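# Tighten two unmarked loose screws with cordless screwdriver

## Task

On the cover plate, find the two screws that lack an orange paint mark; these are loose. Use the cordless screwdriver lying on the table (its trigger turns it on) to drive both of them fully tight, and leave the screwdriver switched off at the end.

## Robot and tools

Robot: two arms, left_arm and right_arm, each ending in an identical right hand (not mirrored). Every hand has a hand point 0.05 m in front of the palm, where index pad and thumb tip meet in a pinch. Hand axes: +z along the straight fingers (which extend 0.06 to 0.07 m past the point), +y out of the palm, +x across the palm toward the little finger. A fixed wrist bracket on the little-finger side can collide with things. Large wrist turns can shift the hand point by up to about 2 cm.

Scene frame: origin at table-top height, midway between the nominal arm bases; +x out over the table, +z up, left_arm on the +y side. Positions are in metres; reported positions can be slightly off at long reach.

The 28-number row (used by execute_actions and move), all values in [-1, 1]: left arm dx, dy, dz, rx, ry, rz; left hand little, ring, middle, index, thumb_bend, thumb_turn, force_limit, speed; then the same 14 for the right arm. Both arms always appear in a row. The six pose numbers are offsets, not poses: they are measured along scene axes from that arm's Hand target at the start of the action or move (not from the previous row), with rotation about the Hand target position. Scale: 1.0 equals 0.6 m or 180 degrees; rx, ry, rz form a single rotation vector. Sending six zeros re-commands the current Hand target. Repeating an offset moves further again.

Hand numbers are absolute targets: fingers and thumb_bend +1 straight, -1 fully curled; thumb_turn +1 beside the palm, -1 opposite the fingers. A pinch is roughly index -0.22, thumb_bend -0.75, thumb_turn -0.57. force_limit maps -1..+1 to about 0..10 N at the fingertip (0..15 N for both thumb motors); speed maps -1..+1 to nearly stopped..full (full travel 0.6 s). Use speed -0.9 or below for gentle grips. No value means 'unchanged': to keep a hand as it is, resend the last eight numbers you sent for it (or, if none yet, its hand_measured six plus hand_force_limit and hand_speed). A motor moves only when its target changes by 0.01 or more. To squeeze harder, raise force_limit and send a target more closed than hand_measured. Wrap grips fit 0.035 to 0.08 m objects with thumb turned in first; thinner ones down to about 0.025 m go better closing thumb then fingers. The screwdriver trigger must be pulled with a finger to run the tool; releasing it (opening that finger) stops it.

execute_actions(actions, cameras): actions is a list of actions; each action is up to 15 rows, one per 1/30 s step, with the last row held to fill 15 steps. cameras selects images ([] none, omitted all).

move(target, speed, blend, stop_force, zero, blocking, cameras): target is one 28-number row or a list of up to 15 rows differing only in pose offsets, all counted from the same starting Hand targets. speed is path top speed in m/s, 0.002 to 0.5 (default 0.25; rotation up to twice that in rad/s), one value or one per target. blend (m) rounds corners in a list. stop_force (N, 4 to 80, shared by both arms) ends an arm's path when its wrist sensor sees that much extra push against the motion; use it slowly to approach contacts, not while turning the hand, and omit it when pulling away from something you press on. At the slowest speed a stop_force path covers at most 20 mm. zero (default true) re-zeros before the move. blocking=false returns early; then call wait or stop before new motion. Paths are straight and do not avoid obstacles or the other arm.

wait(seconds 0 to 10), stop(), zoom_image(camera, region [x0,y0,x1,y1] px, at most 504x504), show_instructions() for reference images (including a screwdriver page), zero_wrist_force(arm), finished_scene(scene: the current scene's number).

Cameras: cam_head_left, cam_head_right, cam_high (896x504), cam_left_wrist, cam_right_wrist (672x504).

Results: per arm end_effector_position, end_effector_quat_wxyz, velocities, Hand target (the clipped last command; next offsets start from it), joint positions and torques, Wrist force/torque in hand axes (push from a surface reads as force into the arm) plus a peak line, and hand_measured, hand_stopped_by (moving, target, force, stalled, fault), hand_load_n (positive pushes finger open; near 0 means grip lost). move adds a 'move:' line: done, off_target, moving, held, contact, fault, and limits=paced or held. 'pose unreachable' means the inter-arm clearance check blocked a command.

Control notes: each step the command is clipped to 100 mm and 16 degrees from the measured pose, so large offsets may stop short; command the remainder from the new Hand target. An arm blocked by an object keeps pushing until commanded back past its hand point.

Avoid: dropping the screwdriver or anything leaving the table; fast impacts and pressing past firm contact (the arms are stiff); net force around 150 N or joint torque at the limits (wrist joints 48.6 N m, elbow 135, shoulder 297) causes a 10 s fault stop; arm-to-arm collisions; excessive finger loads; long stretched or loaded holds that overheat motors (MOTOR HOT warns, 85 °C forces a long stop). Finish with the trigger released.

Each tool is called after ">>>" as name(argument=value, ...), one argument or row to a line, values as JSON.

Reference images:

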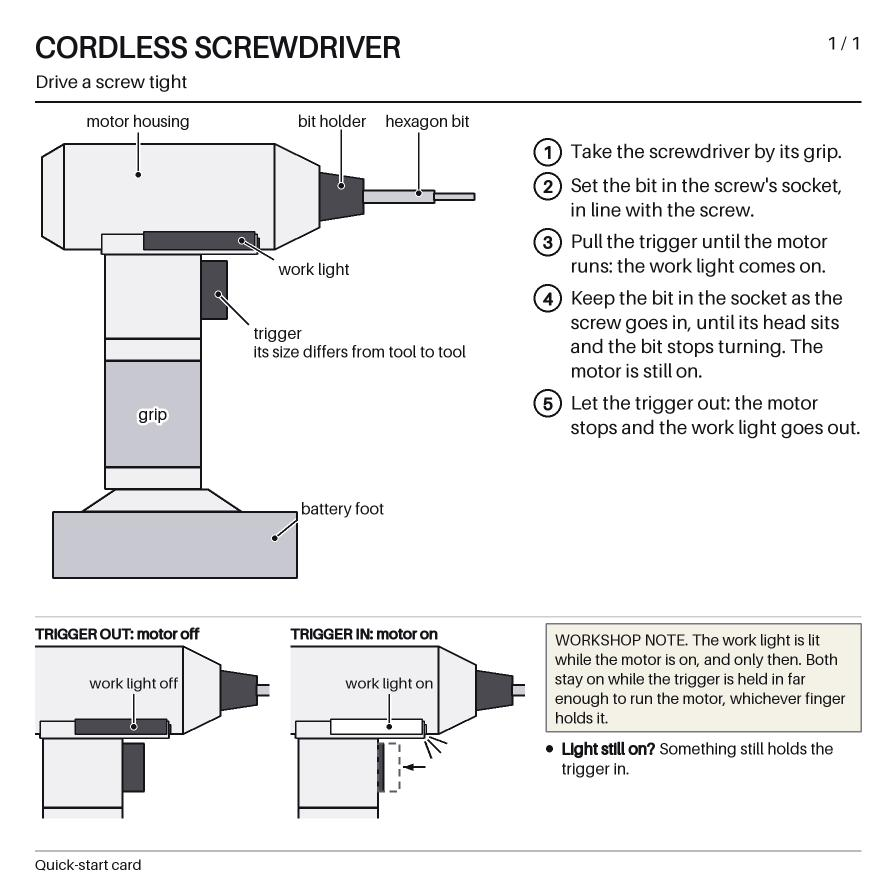

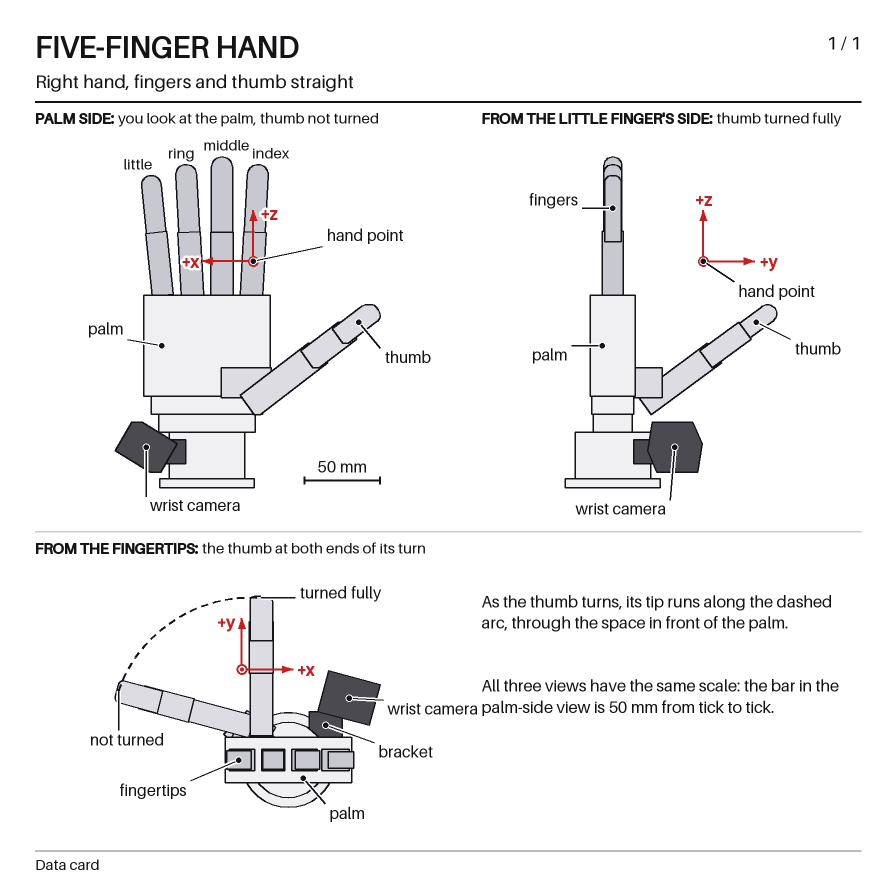

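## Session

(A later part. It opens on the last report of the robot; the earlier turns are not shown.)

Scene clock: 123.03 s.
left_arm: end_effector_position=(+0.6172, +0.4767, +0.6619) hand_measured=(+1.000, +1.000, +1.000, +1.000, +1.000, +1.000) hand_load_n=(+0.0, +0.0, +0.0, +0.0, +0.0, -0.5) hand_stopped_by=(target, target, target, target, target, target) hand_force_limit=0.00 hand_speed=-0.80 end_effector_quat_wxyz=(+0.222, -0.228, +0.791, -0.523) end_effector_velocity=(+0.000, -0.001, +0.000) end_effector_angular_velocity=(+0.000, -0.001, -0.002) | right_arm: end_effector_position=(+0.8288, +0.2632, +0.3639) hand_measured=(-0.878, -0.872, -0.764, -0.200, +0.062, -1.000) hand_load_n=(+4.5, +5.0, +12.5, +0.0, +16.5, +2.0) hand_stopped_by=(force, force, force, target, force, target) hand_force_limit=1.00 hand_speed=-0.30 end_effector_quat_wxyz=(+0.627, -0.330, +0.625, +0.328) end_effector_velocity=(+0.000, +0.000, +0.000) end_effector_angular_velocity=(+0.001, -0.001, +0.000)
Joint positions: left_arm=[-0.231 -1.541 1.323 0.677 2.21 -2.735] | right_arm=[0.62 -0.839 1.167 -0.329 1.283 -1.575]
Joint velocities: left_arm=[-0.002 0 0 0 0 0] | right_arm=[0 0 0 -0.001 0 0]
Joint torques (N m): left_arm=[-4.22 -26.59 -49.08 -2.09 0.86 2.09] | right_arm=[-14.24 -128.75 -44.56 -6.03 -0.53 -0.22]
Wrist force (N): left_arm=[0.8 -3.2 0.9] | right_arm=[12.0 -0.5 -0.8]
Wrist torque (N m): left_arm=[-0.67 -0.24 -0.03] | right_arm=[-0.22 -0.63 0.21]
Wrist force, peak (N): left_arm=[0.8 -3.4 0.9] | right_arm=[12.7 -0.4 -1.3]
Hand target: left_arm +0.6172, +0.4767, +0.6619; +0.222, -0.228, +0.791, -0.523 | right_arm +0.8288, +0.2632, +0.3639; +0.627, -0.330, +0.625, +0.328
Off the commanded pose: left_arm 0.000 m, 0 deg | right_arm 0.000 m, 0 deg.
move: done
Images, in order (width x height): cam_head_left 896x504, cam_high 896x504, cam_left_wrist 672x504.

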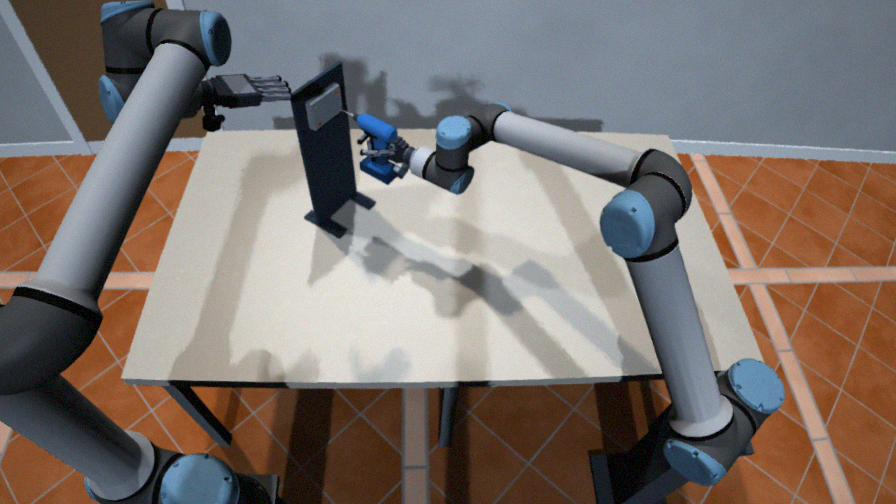

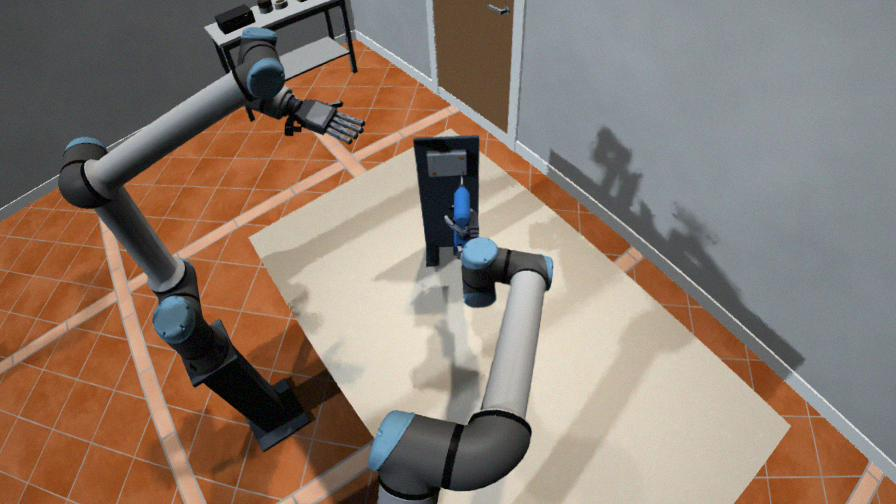

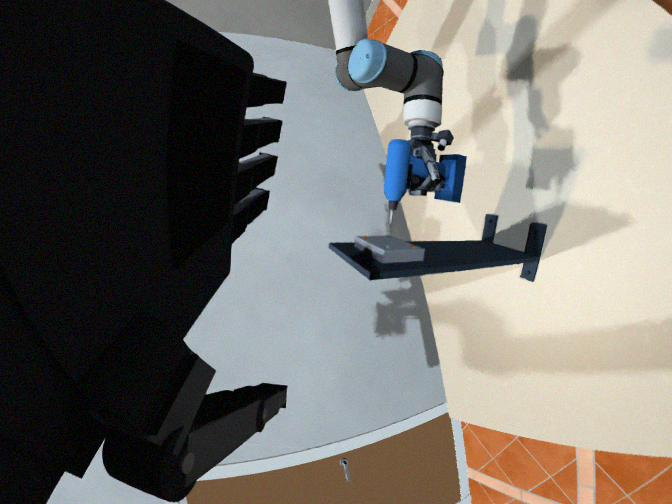

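>>> move(
  target=[0,0,0,0,0,0,1,1,1,1,1,1,0,-0.8,0.0168,0.0214,0,0,0,0,-0.99,-0.99,-1,-0.2,-1,-1,1,-0.3],
  speed=0.004,
  stop_force=4,
  cameras=["cam_left_wrist","cam_high","cam_head_left"],
)

>>> zoom_image(
  camera="cam_left_wrist",
  region=[360, 200, 420, 260],
)

>>> zoom_image(
  camera="cam_high",
  region=[425, 150, 475, 200],
)

>>> zoom_image(
  camera="cam_head_left",
  region=[310, 80, 370, 140],
)

Scene clock: 125.93 s.
left_arm: end_effector_position=(+0.6172, +0.4767, +0.6619) hand_measured=(+1.000, +1.000, +1.000, +1.000, +1.000, +1.000) hand_load_n=(+0.0, +0.0, +0.0, +0.0, +0.0, -0.5) hand_stopped_by=(target, target, target, target, target, target) hand_force_limit=0.00 hand_speed=-0.80 end_effector_quat_wxyz=(+0.222, -0.228, +0.791, -0.523) end_effector_velocity=(+0.000, +0.000, +0.000) end_effector_angular_velocity=(+0.000, +0.001, +0.000) | right_arm: end_effector_position=(+0.8317, +0.2670, +0.3638) hand_measured=(-0.878, -0.872, -0.764, -0.200, +0.062, -1.000) hand_load_n=(+4.5, +5.0, +12.5, +0.0, +16.5, +2.0) hand_stopped_by=(force, force, force, target, force, target) hand_force_limit=1.00 hand_speed=-0.30 end_effector_quat_wxyz=(+0.627, -0.330, +0.625, +0.328) end_effector_velocity=(+0.000, +0.000, +0.000) end_effector_angular_velocity=(+0.001, -0.001, +0.000)
Joint positions: left_arm=[-0.231 -1.541 1.323 0.677 2.21 -2.735] | right_arm=[0.621 -0.831 1.152 -0.322 1.284 -1.575]
Joint velocities: left_arm=[0 0 0 0.001 0 0] | right_arm=[0 0 0 -0.002 0 0]
Joint torques (N m): left_arm=[-5.21 -27.19 -49.12 -1.75 0.36 2.03] | right_arm=[1.72 -128.42 -45.03 -6.26 0.13 -0.15]
Wrist force (N): left_arm=[0.6 -2.6 1.1] | right_arm=[11.7 -0.3 -5.1]
Wrist torque (N m): left_arm=[-0.61 -0.23 -0.02] | right_arm=[-0.01 -0.84 0.20]
Wrist force, peak (N): left_arm=[0.9 -3.3 1.1] | right_arm=[13.3 -0.2 -11.8]
Hand target: left_arm +0.6172, +0.4767, +0.6619; +0.222, -0.228, +0.791, -0.523 | right_arm +0.8318, +0.2670, +0.3639; +0.627, -0.330, +0.625, +0.328
Off the commanded pose: left_arm 0.000 m, 0 deg | right_arm 0.012 m, 0 deg.
move: contact (right_arm)
Images, in order (width x height): cam_head_left 896x504, cam_high 896x504, cam_left_wrist 672x504.

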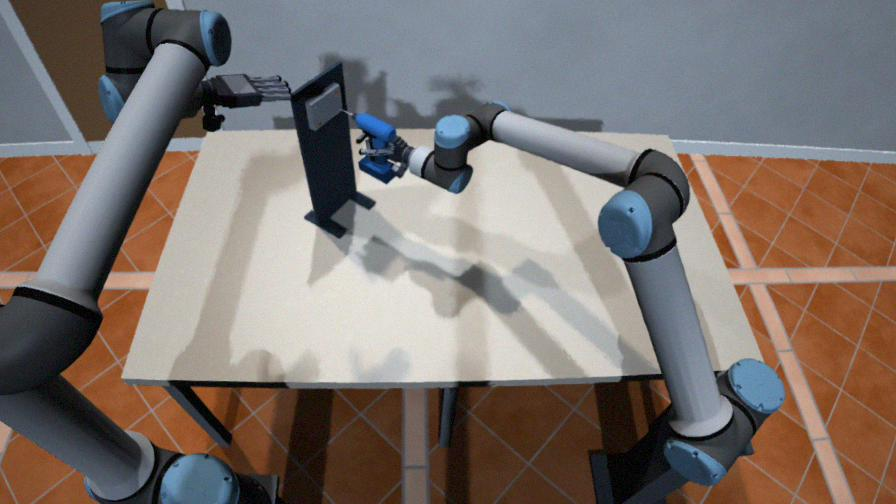

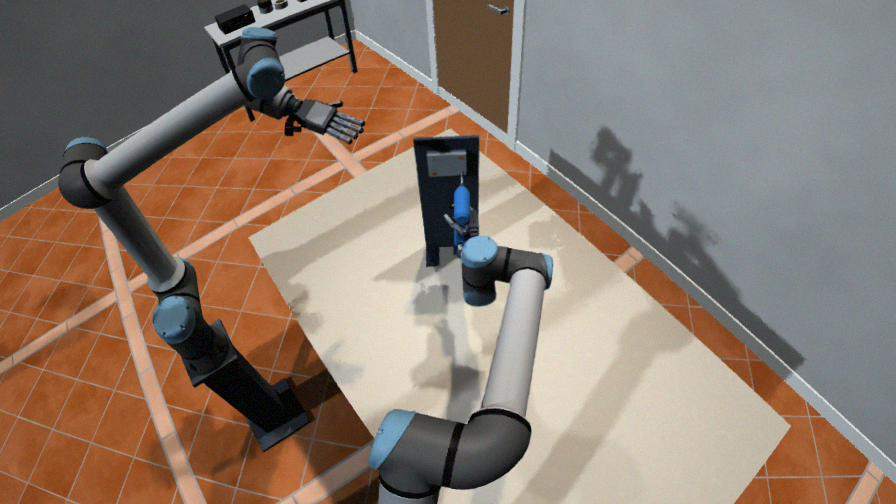

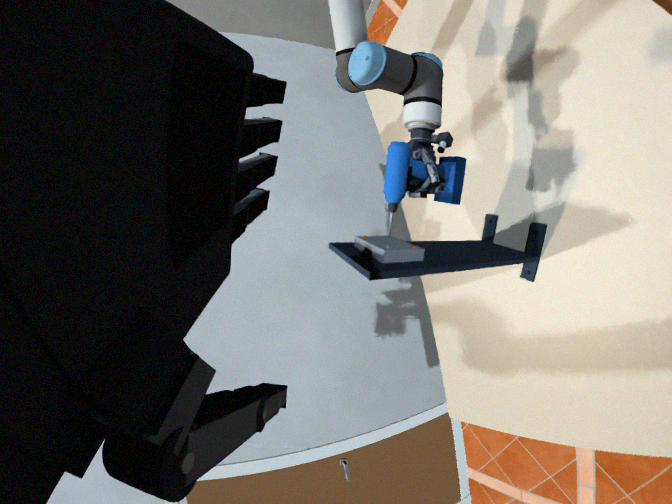

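Scaled by 8.400 from the camera's 672x504 image, which has a finer 960x720 frame.

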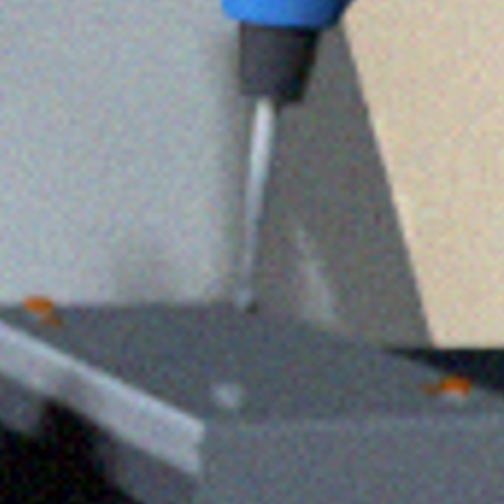

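Scaled by 10.080.

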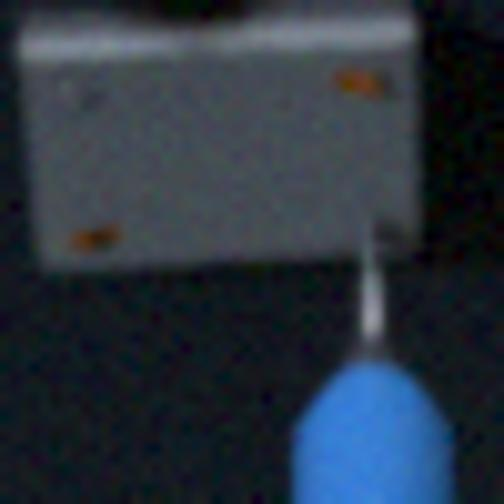

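Scaled by 8.400.

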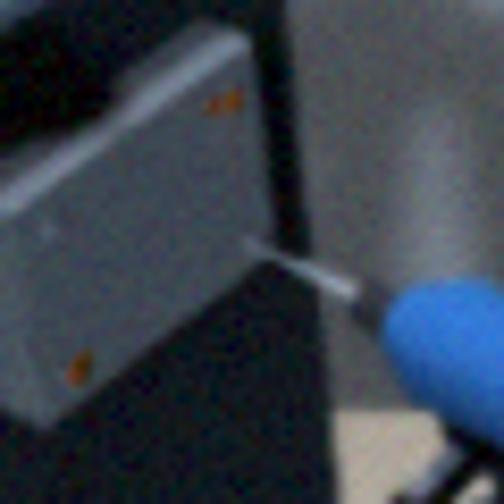

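>>> move(
  target=[0,0,0,0,0,0,1,1,1,1,1,1,0,-0.8,0.00123,-0.00398,0,0,0,0,-0.99,-0.99,-1,-0.2,-1,-1,1,-0.3],
  speed=0.01,
  cameras=[],
)

>>> move(
  target=[0,0,0,0,0,0,1,1,1,1,1,1,0,-0.8,0.0098,0.0135,0,0,0,0,-0.99,-0.99,-1,-0.2,-1,-1,1,-0.3],
  speed=0.003,
  stop_force=4,
  cameras=["cam_left_wrist","cam_high","cam_head_left"],
)

>>> zoom_image(
  camera="cam_left_wrist",
  region=[360, 200, 420, 260],
)

>>> zoom_image(
  camera="cam_high",
  region=[425, 150, 475, 200],
)

Scene clock: 126.93 s.
left_arm: end_effector_position=(+0.6172, +0.4767, +0.6619) hand_measured=(+1.000, +1.000, +1.000, +1.000, +1.000, +1.000) hand_load_n=(+0.0, +0.0, +0.0, +0.0, +0.0, -0.5) hand_stopped_by=(target, target, target, target, target, target) hand_force_limit=0.00 hand_speed=-0.80 end_effector_quat_wxyz=(+0.222, -0.228, +0.791, -0.523) end_effector_velocity=(+0.000, +0.000, +0.000) end_effector_angular_velocity=(+0.000, +0.000, +0.000) | right_arm: end_effector_position=(+0.8325, +0.2645, +0.3639) hand_measured=(-0.878, -0.872, -0.764, -0.200, +0.062, -1.000) hand_load_n=(+4.5, +5.0, +12.5, +0.0, +16.0, +2.0) hand_stopped_by=(force, force, force, target, force, target) hand_force_limit=1.00 hand_speed=-0.30 end_effector_quat_wxyz=(+0.627, -0.330, +0.625, +0.328) end_effector_velocity=(+0.000, +0.000, +0.000) end_effector_angular_velocity=(+0.000, +0.000, +0.000)
Joint positions: left_arm=[-0.231 -1.541 1.323 0.677 2.21 -2.735] | right_arm=[0.618 -0.834 1.157 -0.324 1.282 -1.575]
Joint velocities: left_arm=[0 0 0 0 0 0] | right_arm=[0 0 0 0 0 0]
Joint torques (N m): left_arm=[-2.19 -28.37 -47.95 -1.55 0.78 2.45] | right_arm=[-7.41 -123.88 -47.64 -6.08 -0.93 0.21]
Wrist force (N): left_arm=[0.7 -2.9 0.5] | right_arm=[12.3 -0.3 -1.0]
Wrist torque (N m): left_arm=[-0.61 -0.21 -0.03] | right_arm=[-0.18 -0.66 0.22]
Wrist force, peak (N): left_arm=[0.8 -3.4 1.0] | right_arm=[12.1 -0.7 -5.2]
Hand target: left_arm +0.6172, +0.4767, +0.6619; +0.222, -0.228, +0.791, -0.523 | right_arm +0.8325, +0.2646, +0.3639; +0.627, -0.330, +0.625, +0.328
Off the commanded pose: left_arm 0.000 m, 0 deg | right_arm 0.000 m, 0 deg.
move: done
No camera images: "cameras" was empty.

Scene clock: 128.47 s.
left_arm: end_effector_position=(+0.6172, +0.4767, +0.6619) hand_measured=(+1.000, +1.000, +1.000, +1.000, +1.000, +1.000) hand_load_n=(+0.0, +0.0, +0.0, -0.5, +0.0, -0.5) hand_stopped_by=(target, target, target, target, target, target) hand_force_limit=0.00 hand_speed=-0.80 end_effector_quat_wxyz=(+0.222, -0.228, +0.791, -0.523) end_effector_velocity=(+0.000, +0.000, +0.000) end_effector_angular_velocity=(+0.000, +0.001, +0.000) | right_arm: end_effector_position=(+0.8334, +0.2658, +0.3639) hand_measured=(-0.878, -0.872, -0.764, -0.200, +0.062, -1.000) hand_load_n=(+4.5, +5.0, +12.5, +0.0, +16.0, +2.0) hand_stopped_by=(force, force, force, target, force, target) hand_force_limit=1.00 hand_speed=-0.30 end_effector_quat_wxyz=(+0.627, -0.330, +0.625, +0.328) end_effector_velocity=(+0.000, +0.000, +0.000) end_effector_angular_velocity=(+0.000, +0.000, +0.000)
Joint positions: left_arm=[-0.231 -1.541 1.323 0.677 2.21 -2.735] | right_arm=[0.619 -0.831 1.152 -0.322 1.282 -1.575]
Joint velocities: left_arm=[0 0 0 0.001 0 0] | right_arm=[0 0 0 0 0 0]
Joint torques (N m): left_arm=[-4.58 -30.44 -48.44 -2.04 0.7 2.16] | right_arm=[-4.72 -129.28 -45.06 -6.53 -0.08 0.89]
Wrist force (N): left_arm=[0.8 -2.9 0.8] | right_arm=[12.5 -0.6 -6.2]
Wrist torque (N m): left_arm=[-0.64 -0.25 -0.02] | right_arm=[0.03 -0.86 0.24]
Wrist force, peak (N): left_arm=[0.7 -3.2 1.0] | right_arm=[13.9 -0.6 -10.5]
Hand target: left_arm +0.6172, +0.4767, +0.6619; +0.222, -0.228, +0.791, -0.523 | right_arm +0.8334, +0.2658, +0.3639; +0.627, -0.330, +0.625, +0.328
Off the commanded pose: left_arm 0.000 m, 0 deg | right_arm 0.009 m, 0 deg.
move: contact (right_arm)
Images, in order (width x height): cam_head_left 896x504, cam_high 896x504, cam_left_wrist 672x504.

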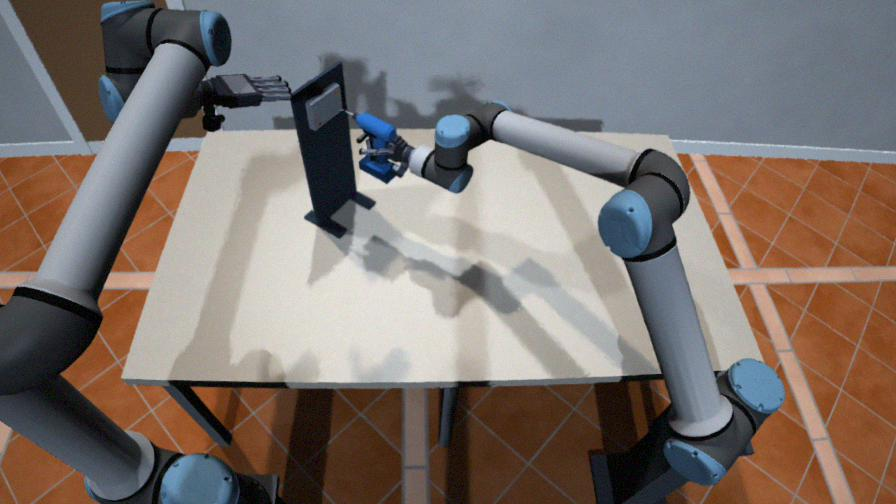

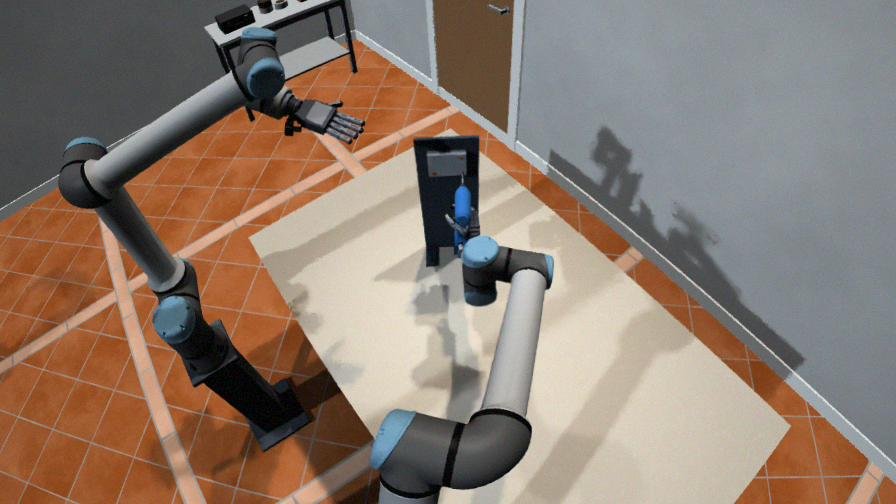

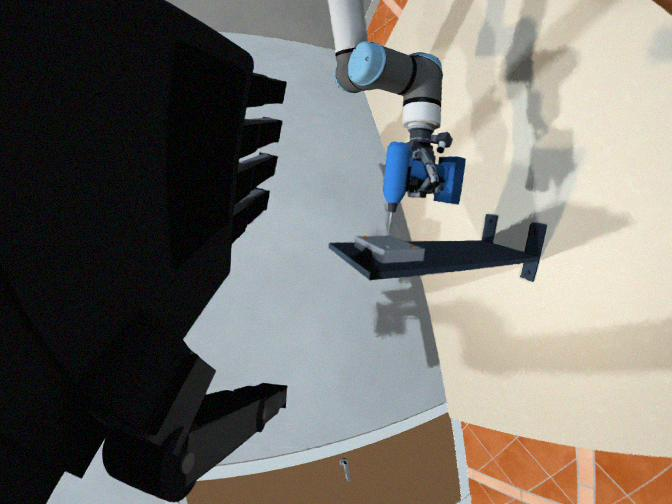

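Scaled by 8.400 from the camera's 672x504 image, which has a finer 960x720 frame.

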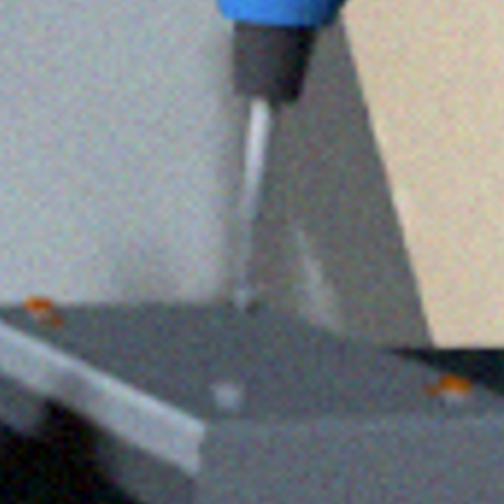

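Scaled by 10.080.

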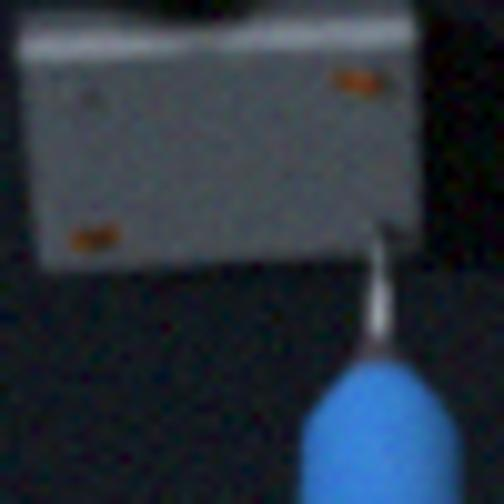

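>>> move(
  target=[0,0,0,0,0,0,1,1,1,1,1,1,0,-0.8,0.00123,-0.00398,0,0,0,0,-0.99,-0.99,-1,-0.2,-1,-1,1,-0.3],
  speed=0.01,
  cameras=[],
)

>>> move(
  target=[0,0,0,0,0,0,1,1,1,1,1,1,0,-0.8,0.0098,0.0135,0,0,0,0,-0.99,-0.99,-1,-0.2,-1,-1,1,-0.3],
  speed=0.003,
  stop_force=4,
  cameras=[],
)

Scene clock: 129.37 s.
left_arm: end_effector_position=(+0.6172, +0.4767, +0.6619) hand_measured=(+1.000, +1.000, +1.000, +1.000, +1.000, +1.000) hand_load_n=(+0.0, +0.0, +0.0, +0.0, +0.0, +0.0) hand_stopped_by=(target, target, target, target, target, target) hand_force_limit=0.00 hand_speed=-0.80 end_effector_quat_wxyz=(+0.222, -0.228, +0.791, -0.523) end_effector_velocity=(+0.000, +0.001, +0.000) end_effector_angular_velocity=(+0.001, -0.001, +0.000) | right_arm: end_effector_position=(+0.8342, +0.2633, +0.3639) hand_measured=(-0.878, -0.872, -0.764, -0.200, +0.062, -1.000) hand_load_n=(+4.5, +5.0, +12.5, +0.0, +16.0, +2.0) hand_stopped_by=(force, force, force, target, force, target) hand_force_limit=1.00 hand_speed=-0.30 end_effector_quat_wxyz=(+0.627, -0.330, +0.625, +0.328) end_effector_velocity=(+0.000, +0.000, +0.001) end_effector_angular_velocity=(+0.000, -0.001, +0.000)
Joint positions: left_arm=[-0.231 -1.541 1.323 0.677 2.21 -2.735] | right_arm=[0.616 -0.833 1.156 -0.324 1.28 -1.575]
Joint velocities: left_arm=[0.001 0 0 0 0 0.002] | right_arm=[0 -0.001 0 0 0 -0.001]
Joint torques (N m): left_arm=[-4.13 -32.39 -48.49 -1.96 0.67 2.35] | right_arm=[-7.74 -124.46 -47.01 -6.18 -0.78 1.32]
Wrist force (N): left_arm=[0.4 -2.8 1.1] | right_arm=[12.0 -0.4 -1.1]
Wrist torque (N m): left_arm=[-0.63 -0.20 -0.04] | right_arm=[-0.18 -0.62 0.21]
Wrist force, peak (N): left_arm=[0.7 -3.2 0.7] | right_arm=[12.7 -1.0 -6.3]
Hand target: left_arm +0.6172, +0.4767, +0.6619; +0.222, -0.228, +0.791, -0.523 | right_arm +0.8342, +0.2634, +0.3639; +0.627, -0.330, +0.625, +0.328
Off the commanded pose: left_arm 0.000 m, 0 deg | right_arm 0.000 m, 0 deg.
move: done
No camera images: "cameras" was empty.

Scene clock: 130.87 s.
left_arm: end_effector_position=(+0.6172, +0.4767, +0.6619) hand_measured=(+1.000, +1.000, +1.000, +1.000, +1.000, +1.000) hand_load_n=(+0.0, +0.0, +0.0, -0.5, +0.0, +0.0) hand_stopped_by=(target, target, target, target, target, target) hand_force_limit=0.00 hand_speed=-0.80 end_effector_quat_wxyz=(+0.222, -0.228, +0.791, -0.523) end_effector_velocity=(+0.000, +0.001, +0.000) end_effector_angular_velocity=(+0.001, -0.001, +0.001) | right_arm: end_effector_position=(+0.8350, +0.2646, +0.3639) hand_measured=(-0.878, -0.872, -0.764, -0.200, +0.062, -1.000) hand_load_n=(+4.5, +5.0, +12.0, +0.0, +16.5, +2.0) hand_stopped_by=(force, force, force, target, force, target) hand_force_limit=1.00 hand_speed=-0.30 end_effector_quat_wxyz=(+0.627, -0.330, +0.625, +0.328) end_effector_velocity=(+0.000, +0.000, -0.002) end_effector_angular_velocity=(-0.001, +0.001, +0.000)
Joint positions: left_arm=[-0.231 -1.541 1.323 0.677 2.21 -2.735] | right_arm=[0.617 -0.831 1.151 -0.322 1.28 -1.575]
Joint velocities: left_arm=[0.001 0 0 0 -0.001 0.001] | right_arm=[0 0.002 0 0 0 0]
Joint torques (N m): left_arm=[-4.98 -30.31 -48.05 -1.82 0.64 2.3] | right_arm=[-4.65 -128.93 -45.15 -6.36 0.05 1.61]
Wrist force (N): left_arm=[0.5 -3.0 0.9] | right_arm=[12.4 -0.7 -4.9]
Wrist torque (N m): left_arm=[-0.66 -0.21 -0.04] | right_arm=[-0.04 -0.86 0.24]
Wrist force, peak (N): left_arm=[1.0 -3.4 0.6] | right_arm=[13.4 -0.8 -9.4]
Hand target: left_arm +0.6172, +0.4767, +0.6619; +0.222, -0.228, +0.791, -0.523 | right_arm +0.8351, +0.2645, +0.3639; +0.627, -0.330, +0.625, +0.328
Off the commanded pose: left_arm 0.000 m, 0 deg | right_arm 0.009 m, 0 deg.
move: contact (right_arm)
No camera images: "cameras" was empty.

>>> move(
  target=[0,0,0,0,0,0,1,1,1,1,1,1,0,-0.8,0.00123,-0.00398,0,0,0,0,-0.99,-0.99,-1,-0.2,-1,-1,1,-0.3],
  speed=0.01,
  cameras=[],
)

>>> move(
  target=[0,0,0,0,0,0,1,1,1,1,1,1,0,-0.8,0.0098,0.0135,0,0,0,0,-0.99,-0.99,-1,-0.2,-1,-1,1,-0.3],
  speed=0.003,
  stop_force=4,
  cameras=["cam_left_wrist","cam_high"],
)

>>> zoom_image(
  camera="cam_left_wrist",
  region=[360, 200, 420, 260],
)

>>> zoom_image(
  camera="cam_high",
  region=[425, 150, 475, 200],
)

Scene clock: 131.73 s.
left_arm: end_effector_position=(+0.6172, +0.4767, +0.6619) hand_measured=(+1.000, +1.000, +1.000, +1.000, +1.000, +1.000) hand_load_n=(+0.0, +0.0, +0.0, -0.5, +0.0, -0.5) hand_stopped_by=(target, target, target, target, target, target) hand_force_limit=0.00 hand_speed=-0.80 end_effector_quat_wxyz=(+0.222, -0.228, +0.791, -0.523) end_effector_velocity=(+0.000, -0.001, +0.000) end_effector_angular_velocity=(+0.000, +0.000, -0.001) | right_arm: end_effector_position=(+0.8358, +0.2621, +0.3639) hand_measured=(-0.878, -0.872, -0.764, -0.200, +0.062, -1.000) hand_load_n=(+4.0, +5.0, +12.5, +0.0, +16.0, +2.0) hand_stopped_by=(force, force, force, target, force, target) hand_force_limit=1.00 hand_speed=-0.30 end_effector_quat_wxyz=(+0.627, -0.330, +0.625, +0.328) end_effector_velocity=(+0.000, +0.000, +0.001) end_effector_angular_velocity=(+0.001, -0.001, +0.000)
Joint positions: left_arm=[-0.231 -1.541 1.323 0.677 2.21 -2.735] | right_arm=[0.614 -0.833 1.156 -0.324 1.278 -1.575]
Joint velocities: left_arm=[-0.001 0 0 0 0 0] | right_arm=[0 -0.001 0 -0.001 0 0]
Joint torques (N m): left_arm=[-2.32 -29.72 -47.9 -1.48 0.83 1.69] | right_arm=[-7.26 -123.7 -46.86 -6.12 -0.92 1.89]
Wrist force (N): left_arm=[0.7 -2.8 0.5] | right_arm=[12.2 -0.4 -1.3]
Wrist torque (N m): left_arm=[-0.59 -0.22 -0.02] | right_arm=[-0.19 -0.66 0.23]
Wrist force, peak (N): left_arm=[0.7 -3.4 0.9] | right_arm=[12.1 -0.5 -5.2]
Hand target: left_arm +0.6172, +0.4767, +0.6619; +0.222, -0.228, +0.791, -0.523 | right_arm +0.8358, +0.2622, +0.3639; +0.627, -0.330, +0.625, +0.328
Off the commanded pose: left_arm 0.000 m, 0 deg | right_arm 0.000 m, 0 deg.
move: done
No camera images: "cameras" was empty.

Scene clock: 135.70 s.
left_arm: end_effector_position=(+0.6172, +0.4767, +0.6619) hand_measured=(+1.000, +1.000, +1.000, +1.000, +1.000, +1.000) hand_load_n=(+0.0, +0.0, +0.0, +0.0, +0.0, +0.0) hand_stopped_by=(target, target, target, target, target, target) hand_force_limit=0.00 hand_speed=-0.80 end_effector_quat_wxyz=(+0.222, -0.228, +0.791, -0.523) end_effector_velocity=(+0.000, -0.001, +0.000) end_effector_angular_velocity=(+0.000, +0.000, +0.000) | right_arm: end_effector_position=(+0.8410, +0.2693, +0.3639) hand_measured=(-0.878, -0.872, -0.764, -0.200, +0.062, -1.000) hand_load_n=(+4.5, +5.0, +12.5, +0.0, +16.5, +2.0) hand_stopped_by=(force, force, force, target, force, target) hand_force_limit=1.00 hand_speed=-0.30 end_effector_quat_wxyz=(+0.627, -0.330, +0.625, +0.328) end_effector_velocity=(+0.000, +0.000, +0.000) end_effector_angular_velocity=(+0.000, +0.000, +0.000)
Joint positions: left_arm=[-0.231 -1.541 1.323 0.677 2.21 -2.735] | right_arm=[0.617 -0.818 1.129 -0.312 1.28 -1.575]
Joint velocities: left_arm=[-0.001 0 0 0 -0.001 -0.001] | right_arm=[0 0 0 -0.001 0 0]
Joint torques (N m): left_arm=[-2.31 -28.61 -48.68 -1.43 0.51 2.4] | right_arm=[4.21 -130.17 -45.32 -6.48 0.27 0.83]
Wrist force (N): left_arm=[0.6 -3.2 0.8] | right_arm=[12.4 -0.3 -5.0]
Wrist torque (N m): left_arm=[-0.67 -0.23 -0.05] | right_arm=[0.00 -0.81 0.24]
Wrist force, peak (N): left_arm=[0.6 -3.4 1.0] | right_arm=[13.8 -0.6 -9.9]
Hand target: left_arm +0.6172, +0.4767, +0.6619; +0.222, -0.228, +0.791, -0.523 | right_arm +0.8410, +0.2693, +0.3639; +0.627, -0.330, +0.625, +0.328
Off the commanded pose: left_arm 0.000 m, 0 deg | right_arm 0.001 m, 0 deg.
move: contact (right_arm)
Images, in order (width x height): cam_high 896x504, cam_left_wrist 672x504.

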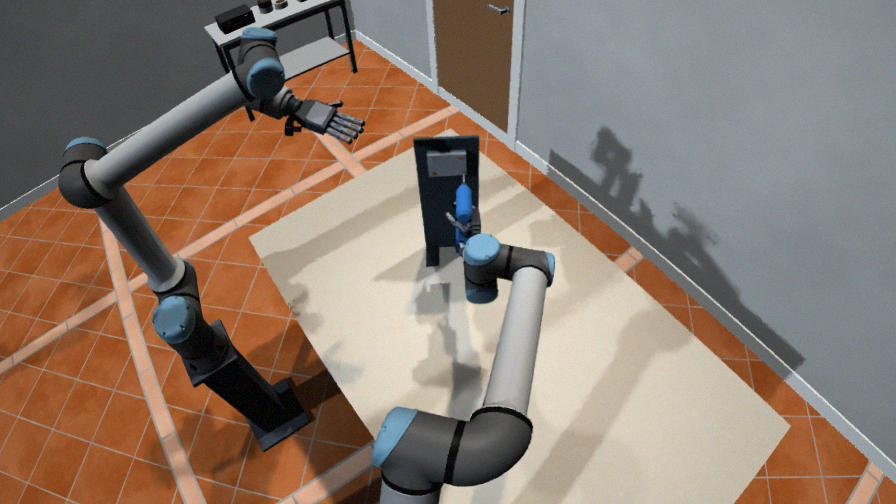

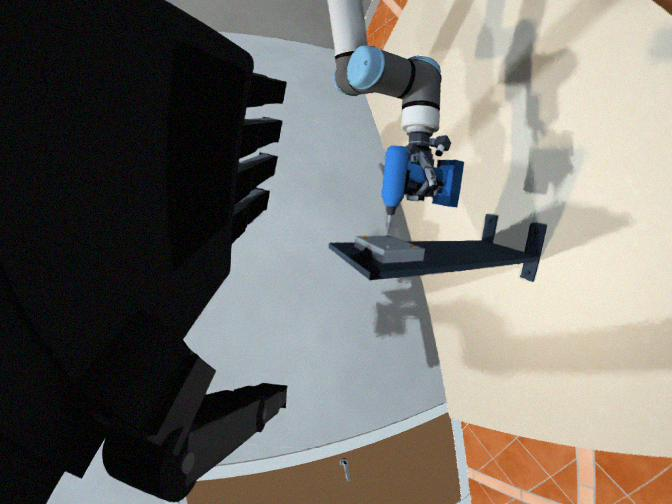

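Scaled by 8.400 from the camera's 672x504 image, which has a finer 960x720 frame.

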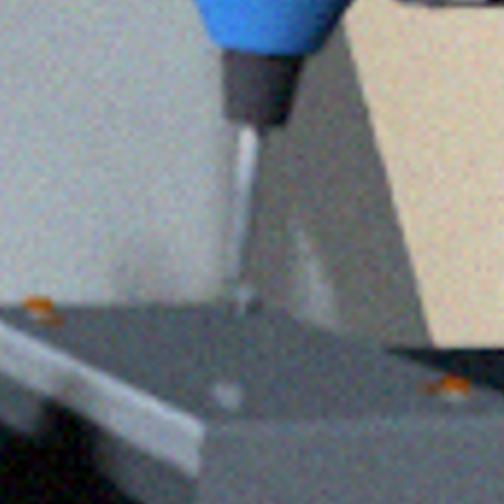

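Scaled by 10.080.

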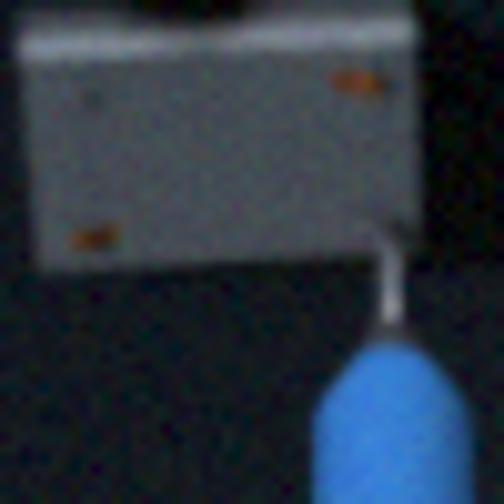

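>>> move(
  target=[
    [0,0,0,0,0,0,1,1,1,1,1,1,0,-0.8,-0.00882,-0.01215,0,0,0,0,-0.99,-0.99,-1,-0.2,-1,-1,1,-0.3],
    [0,0,0,0,0,0,1,1,1,1,1,1,0,-0.8,-0.01652,-0.00655,0,0,0,0,-0.99,-0.99,-1,-0.2,-1,-1,1,-0.3],
  ],
  speed=0.02,
  cameras=[],
)

>>> move(
  target=[0,0,0,0,0,0,1,1,1,1,1,1,0,-0.8,0,0,0,0,0,0,-0.99,-0.99,-1,-1,-1,-1,1,-0.3],
  speed=0.02,
  cameras=["cam_left_wrist"],
)

>>> zoom_image(
  camera="cam_left_wrist",
  region=[340, 120, 480, 260],
)

Scene clock: 136.97 s.
left_arm: end_effector_position=(+0.6172, +0.4767, +0.6619) hand_measured=(+1.000, +1.000, +1.000, +1.000, +1.000, +1.000) hand_load_n=(+0.0, +0.0, +0.0, +0.0, +0.0, -0.5) hand_stopped_by=(target, target, target, target, target, target) hand_force_limit=0.00 hand_speed=-0.80 end_effector_quat_wxyz=(+0.222, -0.228, +0.791, -0.523) end_effector_velocity=(+0.000, +0.001, +0.000) end_effector_angular_velocity=(+0.000, +0.000, +0.001) | right_arm: end_effector_position=(+0.8310, +0.2654, +0.3639) hand_measured=(-0.878, -0.872, -0.764, -0.200, +0.062, -1.000) hand_load_n=(+4.5, +5.0, +12.5, +0.0, +16.0, +2.0) hand_stopped_by=(force, force, force, target, force, target) hand_force_limit=1.00 hand_speed=-0.30 end_effector_quat_wxyz=(+0.627, -0.330, +0.625, +0.328) end_effector_velocity=(+0.000, +0.000, -0.001) end_effector_angular_velocity=(+0.000, +0.000, +0.001)
Joint positions: left_arm=[-0.231 -1.541 1.323 0.677 2.21 -2.735] | right_arm=[0.62 -0.834 1.158 -0.324 1.284 -1.575]
Joint velocities: left_arm=[0.001 0 0 0 0 0] | right_arm=[0 0.001 0 -0.001 -0.001 0]
Joint torques (N m): left_arm=[-6.8 -27.81 -48.93 -1.1 0.01 1.6] | right_arm=[-11.19 -127.28 -44.9 -6.31 -0.02 0.32]
Wrist force (N): left_arm=[0.6 -3.1 0.7] | right_arm=[12.2 -0.5 -0.9]
Wrist torque (N m): left_arm=[-0.65 -0.22 -0.03] | right_arm=[-0.22 -0.66 0.21]
Wrist force, peak (N): left_arm=[0.9 -3.4 0.6] | right_arm=[12.9 -0.3 -5.2]
Hand target: left_arm +0.6172, +0.4767, +0.6619; +0.222, -0.228, +0.791, -0.523 | right_arm +0.8311, +0.2654, +0.3639; +0.627, -0.330, +0.625, +0.328
Off the commanded pose: left_arm 0.000 m, 0 deg | right_arm 0.000 m, 0 deg.
move: done
No camera images: "cameras" was empty.

Scene clock: 137.80 s.
left_arm: end_effector_position=(+0.6172, +0.4767, +0.6619) hand_measured=(+1.000, +1.000, +1.000, +1.000, +1.000, +1.000) hand_load_n=(+0.0, +0.0, -0.5, +0.0, +0.0, +0.0) hand_stopped_by=(target, target, target, target, target, target) hand_force_limit=0.00 hand_speed=-0.80 end_effector_quat_wxyz=(+0.222, -0.228, +0.791, -0.523) end_effector_velocity=(+0.000, +0.000, +0.000) end_effector_angular_velocity=(+0.000, +0.002, +0.000) | right_arm: end_effector_position=(+0.8311, +0.2654, +0.3639) hand_measured=(-0.878, -0.872, -0.764, -0.854, +0.062, -1.000) hand_load_n=(+5.0, +5.5, +13.0, +10.0, +16.0, +2.5) hand_stopped_by=(force, force, force, force, force, target) hand_force_limit=1.00 hand_speed=-0.30 end_effector_quat_wxyz=(+0.627, -0.330, +0.625, +0.328) end_effector_velocity=(+0.000, +0.000, -0.003) end_effector_angular_velocity=(-0.001, +0.002, +0.000)
Joint positions: left_arm=[-0.231 -1.541 1.323 0.677 2.21 -2.735] | right_arm=[0.62 -0.834 1.158 -0.324 1.283 -1.575]
Joint velocities: left_arm=[0 0 0 0.001 0.001 -0.001] | right_arm=[0 0.002 0 0 0 0]
Joint torques (N m): left_arm=[-6.59 -26.6 -48.77 -1.44 0.65 1.77] | right_arm=[-14.69 -119.45 -53.5 -4.36 -1.44 -0.23]
Wrist force (N): left_arm=[0.7 -2.8 0.7] | right_arm=[12.1 -0.3 -0.9]
Wrist torque (N m): left_arm=[-0.60 -0.23 -0.02] | right_arm=[-0.19 -0.64 0.22]
Wrist force, peak (N): left_arm=[0.8 -3.3 1.0] | right_arm=[12.4 -0.6 -0.9]
Hand target: left_arm +0.6172, +0.4767, +0.6619; +0.222, -0.228, +0.791, -0.523 | right_arm +0.8311, +0.2654, +0.3639; +0.627, -0.330, +0.625, +0.328
Off the commanded pose: left_arm 0.000 m, 0 deg | right_arm 0.000 m, 0 deg.
move: done
Images, in order (width x height): cam_left_wrist 672x504.

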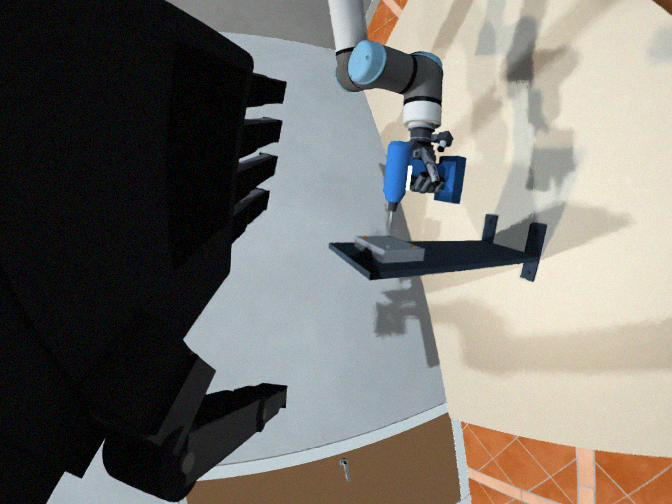

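Scaled by 3.600 from the camera's 672x504 image, which has a finer 960x720 frame.

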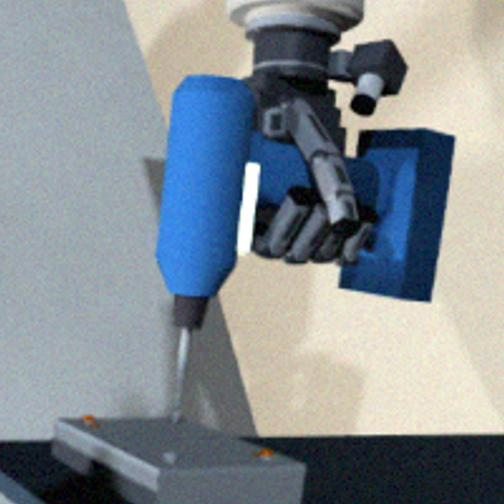

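Light on. Push twice.

>>> move(
  target=[0,0,0,0,0,0,1,1,1,1,1,1,0,-0.8,0.0098,0.0135,0,0,0,0,-0.99,-0.99,-1,-1,-1,-1,1,-0.3],
  speed=0.003,
  stop_force=5,
  cameras=[],
)

>>> move(
  target=[0,0,0,0,0,0,1,1,1,1,1,1,0,-0.8,0.0098,0.0135,0,0,0,0,-0.99,-0.99,-1,-1,-1,-1,1,-0.3],
  speed=0.002,
  stop_force=6,
  cameras=[],
)

Scene clock: 139.63 s.
left_arm: end_effector_position=(+0.6172, +0.4767, +0.6619) hand_measured=(+1.000, +1.000, +1.000, +1.000, +1.000, +1.000) hand_load_n=(+0.0, +0.0, +0.0, +0.0, +0.0, -0.5) hand_stopped_by=(target, target, target, target, target, target) hand_force_limit=0.00 hand_speed=-0.80 end_effector_quat_wxyz=(+0.222, -0.228, +0.791, -0.523) end_effector_velocity=(+0.000, -0.001, +0.000) end_effector_angular_velocity=(+0.000, +0.000, -0.002) | right_arm: end_effector_position=(+0.8321, +0.2668, +0.3639) hand_measured=(-0.878, -0.872, -0.764, -0.854, +0.062, -1.000) hand_load_n=(+5.5, +5.5, +12.5, +10.0, +16.0, +2.0) hand_stopped_by=(force, force, force, force, force, target) hand_force_limit=1.00 hand_speed=-0.30 end_effector_quat_wxyz=(+0.627, -0.330, +0.625, +0.328) end_effector_velocity=(+0.000, +0.000, -0.001) end_effector_angular_velocity=(-0.001, +0.001, +0.000)
Joint positions: left_arm=[-0.231 -1.541 1.323 0.677 2.21 -2.735] | right_arm=[0.621 -0.831 1.152 -0.322 1.284 -1.575]
Joint velocities: left_arm=[-0.001 0 0 0 0.001 0] | right_arm=[0 0.001 0 0.001 0 0]
Joint torques (N m): left_arm=[-5.28 -27.74 -47.18 -1.41 0.74 2.1] | right_arm=[-2.21 -129.66 -45.44 -6.55 -0.29 -0.23]
Wrist force (N): left_arm=[0.5 -3.1 0.5] | right_arm=[12.7 -0.8 -7.8]
Wrist torque (N m): left_arm=[-0.65 -0.19 -0.05] | right_arm=[0.14 -0.94 0.27]
Wrist force, peak (N): left_arm=[0.7 -3.3 1.0] | right_arm=[12.7 -0.9 -11.8]
Hand target: left_arm +0.6172, +0.4767, +0.6619; +0.222, -0.228, +0.791, -0.523 | right_arm +0.8321, +0.2668, +0.3639; +0.627, -0.330, +0.625, +0.328
Off the commanded pose: left_arm 0.000 m, 0 deg | right_arm 0.008 m, 0 deg.
move: contact (right_arm)
No camera images: "cameras" was empty.

Scene clock: 140.63 s.
left_arm: end_effector_position=(+0.6172, +0.4767, +0.6619) hand_measured=(+1.000, +1.000, +1.000, +1.000, +1.000, +1.000) hand_load_n=(+0.0, +0.0, +0.0, +0.0, +0.0, +0.0) hand_stopped_by=(target, target, target, target, target, target) hand_force_limit=0.00 hand_speed=-0.80 end_effector_quat_wxyz=(+0.222, -0.228, +0.791, -0.523) end_effector_velocity=(+0.000, +0.000, +0.000) end_effector_angular_velocity=(+0.000, +0.000, +0.000) | right_arm: end_effector_position=(+0.8324, +0.2670, +0.3640) hand_measured=(-0.878, -0.872, -0.764, -0.854, +0.062, -1.000) hand_load_n=(+6.0, +6.0, +12.5, +10.0, +16.5, +1.5) hand_stopped_by=(force, force, force, force, force, target) hand_force_limit=1.00 hand_speed=-0.30 end_effector_quat_wxyz=(+0.627, -0.330, +0.625, +0.328) end_effector_velocity=(+0.000, +0.000, +0.001) end_effector_angular_velocity=(+0.000, +0.000, +0.000)
Joint positions: left_arm=[-0.231 -1.541 1.323 0.677 2.21 -2.735] | right_arm=[0.621 -0.831 1.151 -0.322 1.284 -1.575]
Joint velocities: left_arm=[0 0 0 0 0 0] | right_arm=[0 0 0 0 0 0]
Joint torques (N m): left_arm=[-4.74 -31.63 -48.32 -1.72 0.11 2.63] | right_arm=[7.21 -127.35 -46.26 -7.1 0.52 -0.35]
Wrist force (N): left_arm=[0.6 -3.2 0.7] | right_arm=[12.1 -0.5 -12.1]
Wrist torque (N m): left_arm=[-0.67 -0.23 -0.04] | right_arm=[0.28 -1.13 0.22]
Wrist force, peak (N): left_arm=[1.1 -3.3 0.9] | right_arm=[12.2 0.4 -13.9]
Hand target: left_arm +0.6172, +0.4767, +0.6619; +0.222, -0.228, +0.791, -0.523 | right_arm +0.8324, +0.2670, +0.3640; +0.627, -0.330, +0.625, +0.328
Off the commanded pose: left_arm 0.000 m, 0 deg | right_arm 0.010 m, 0 deg.
move: contact (right_arm)
No camera images: "cameras" was empty.


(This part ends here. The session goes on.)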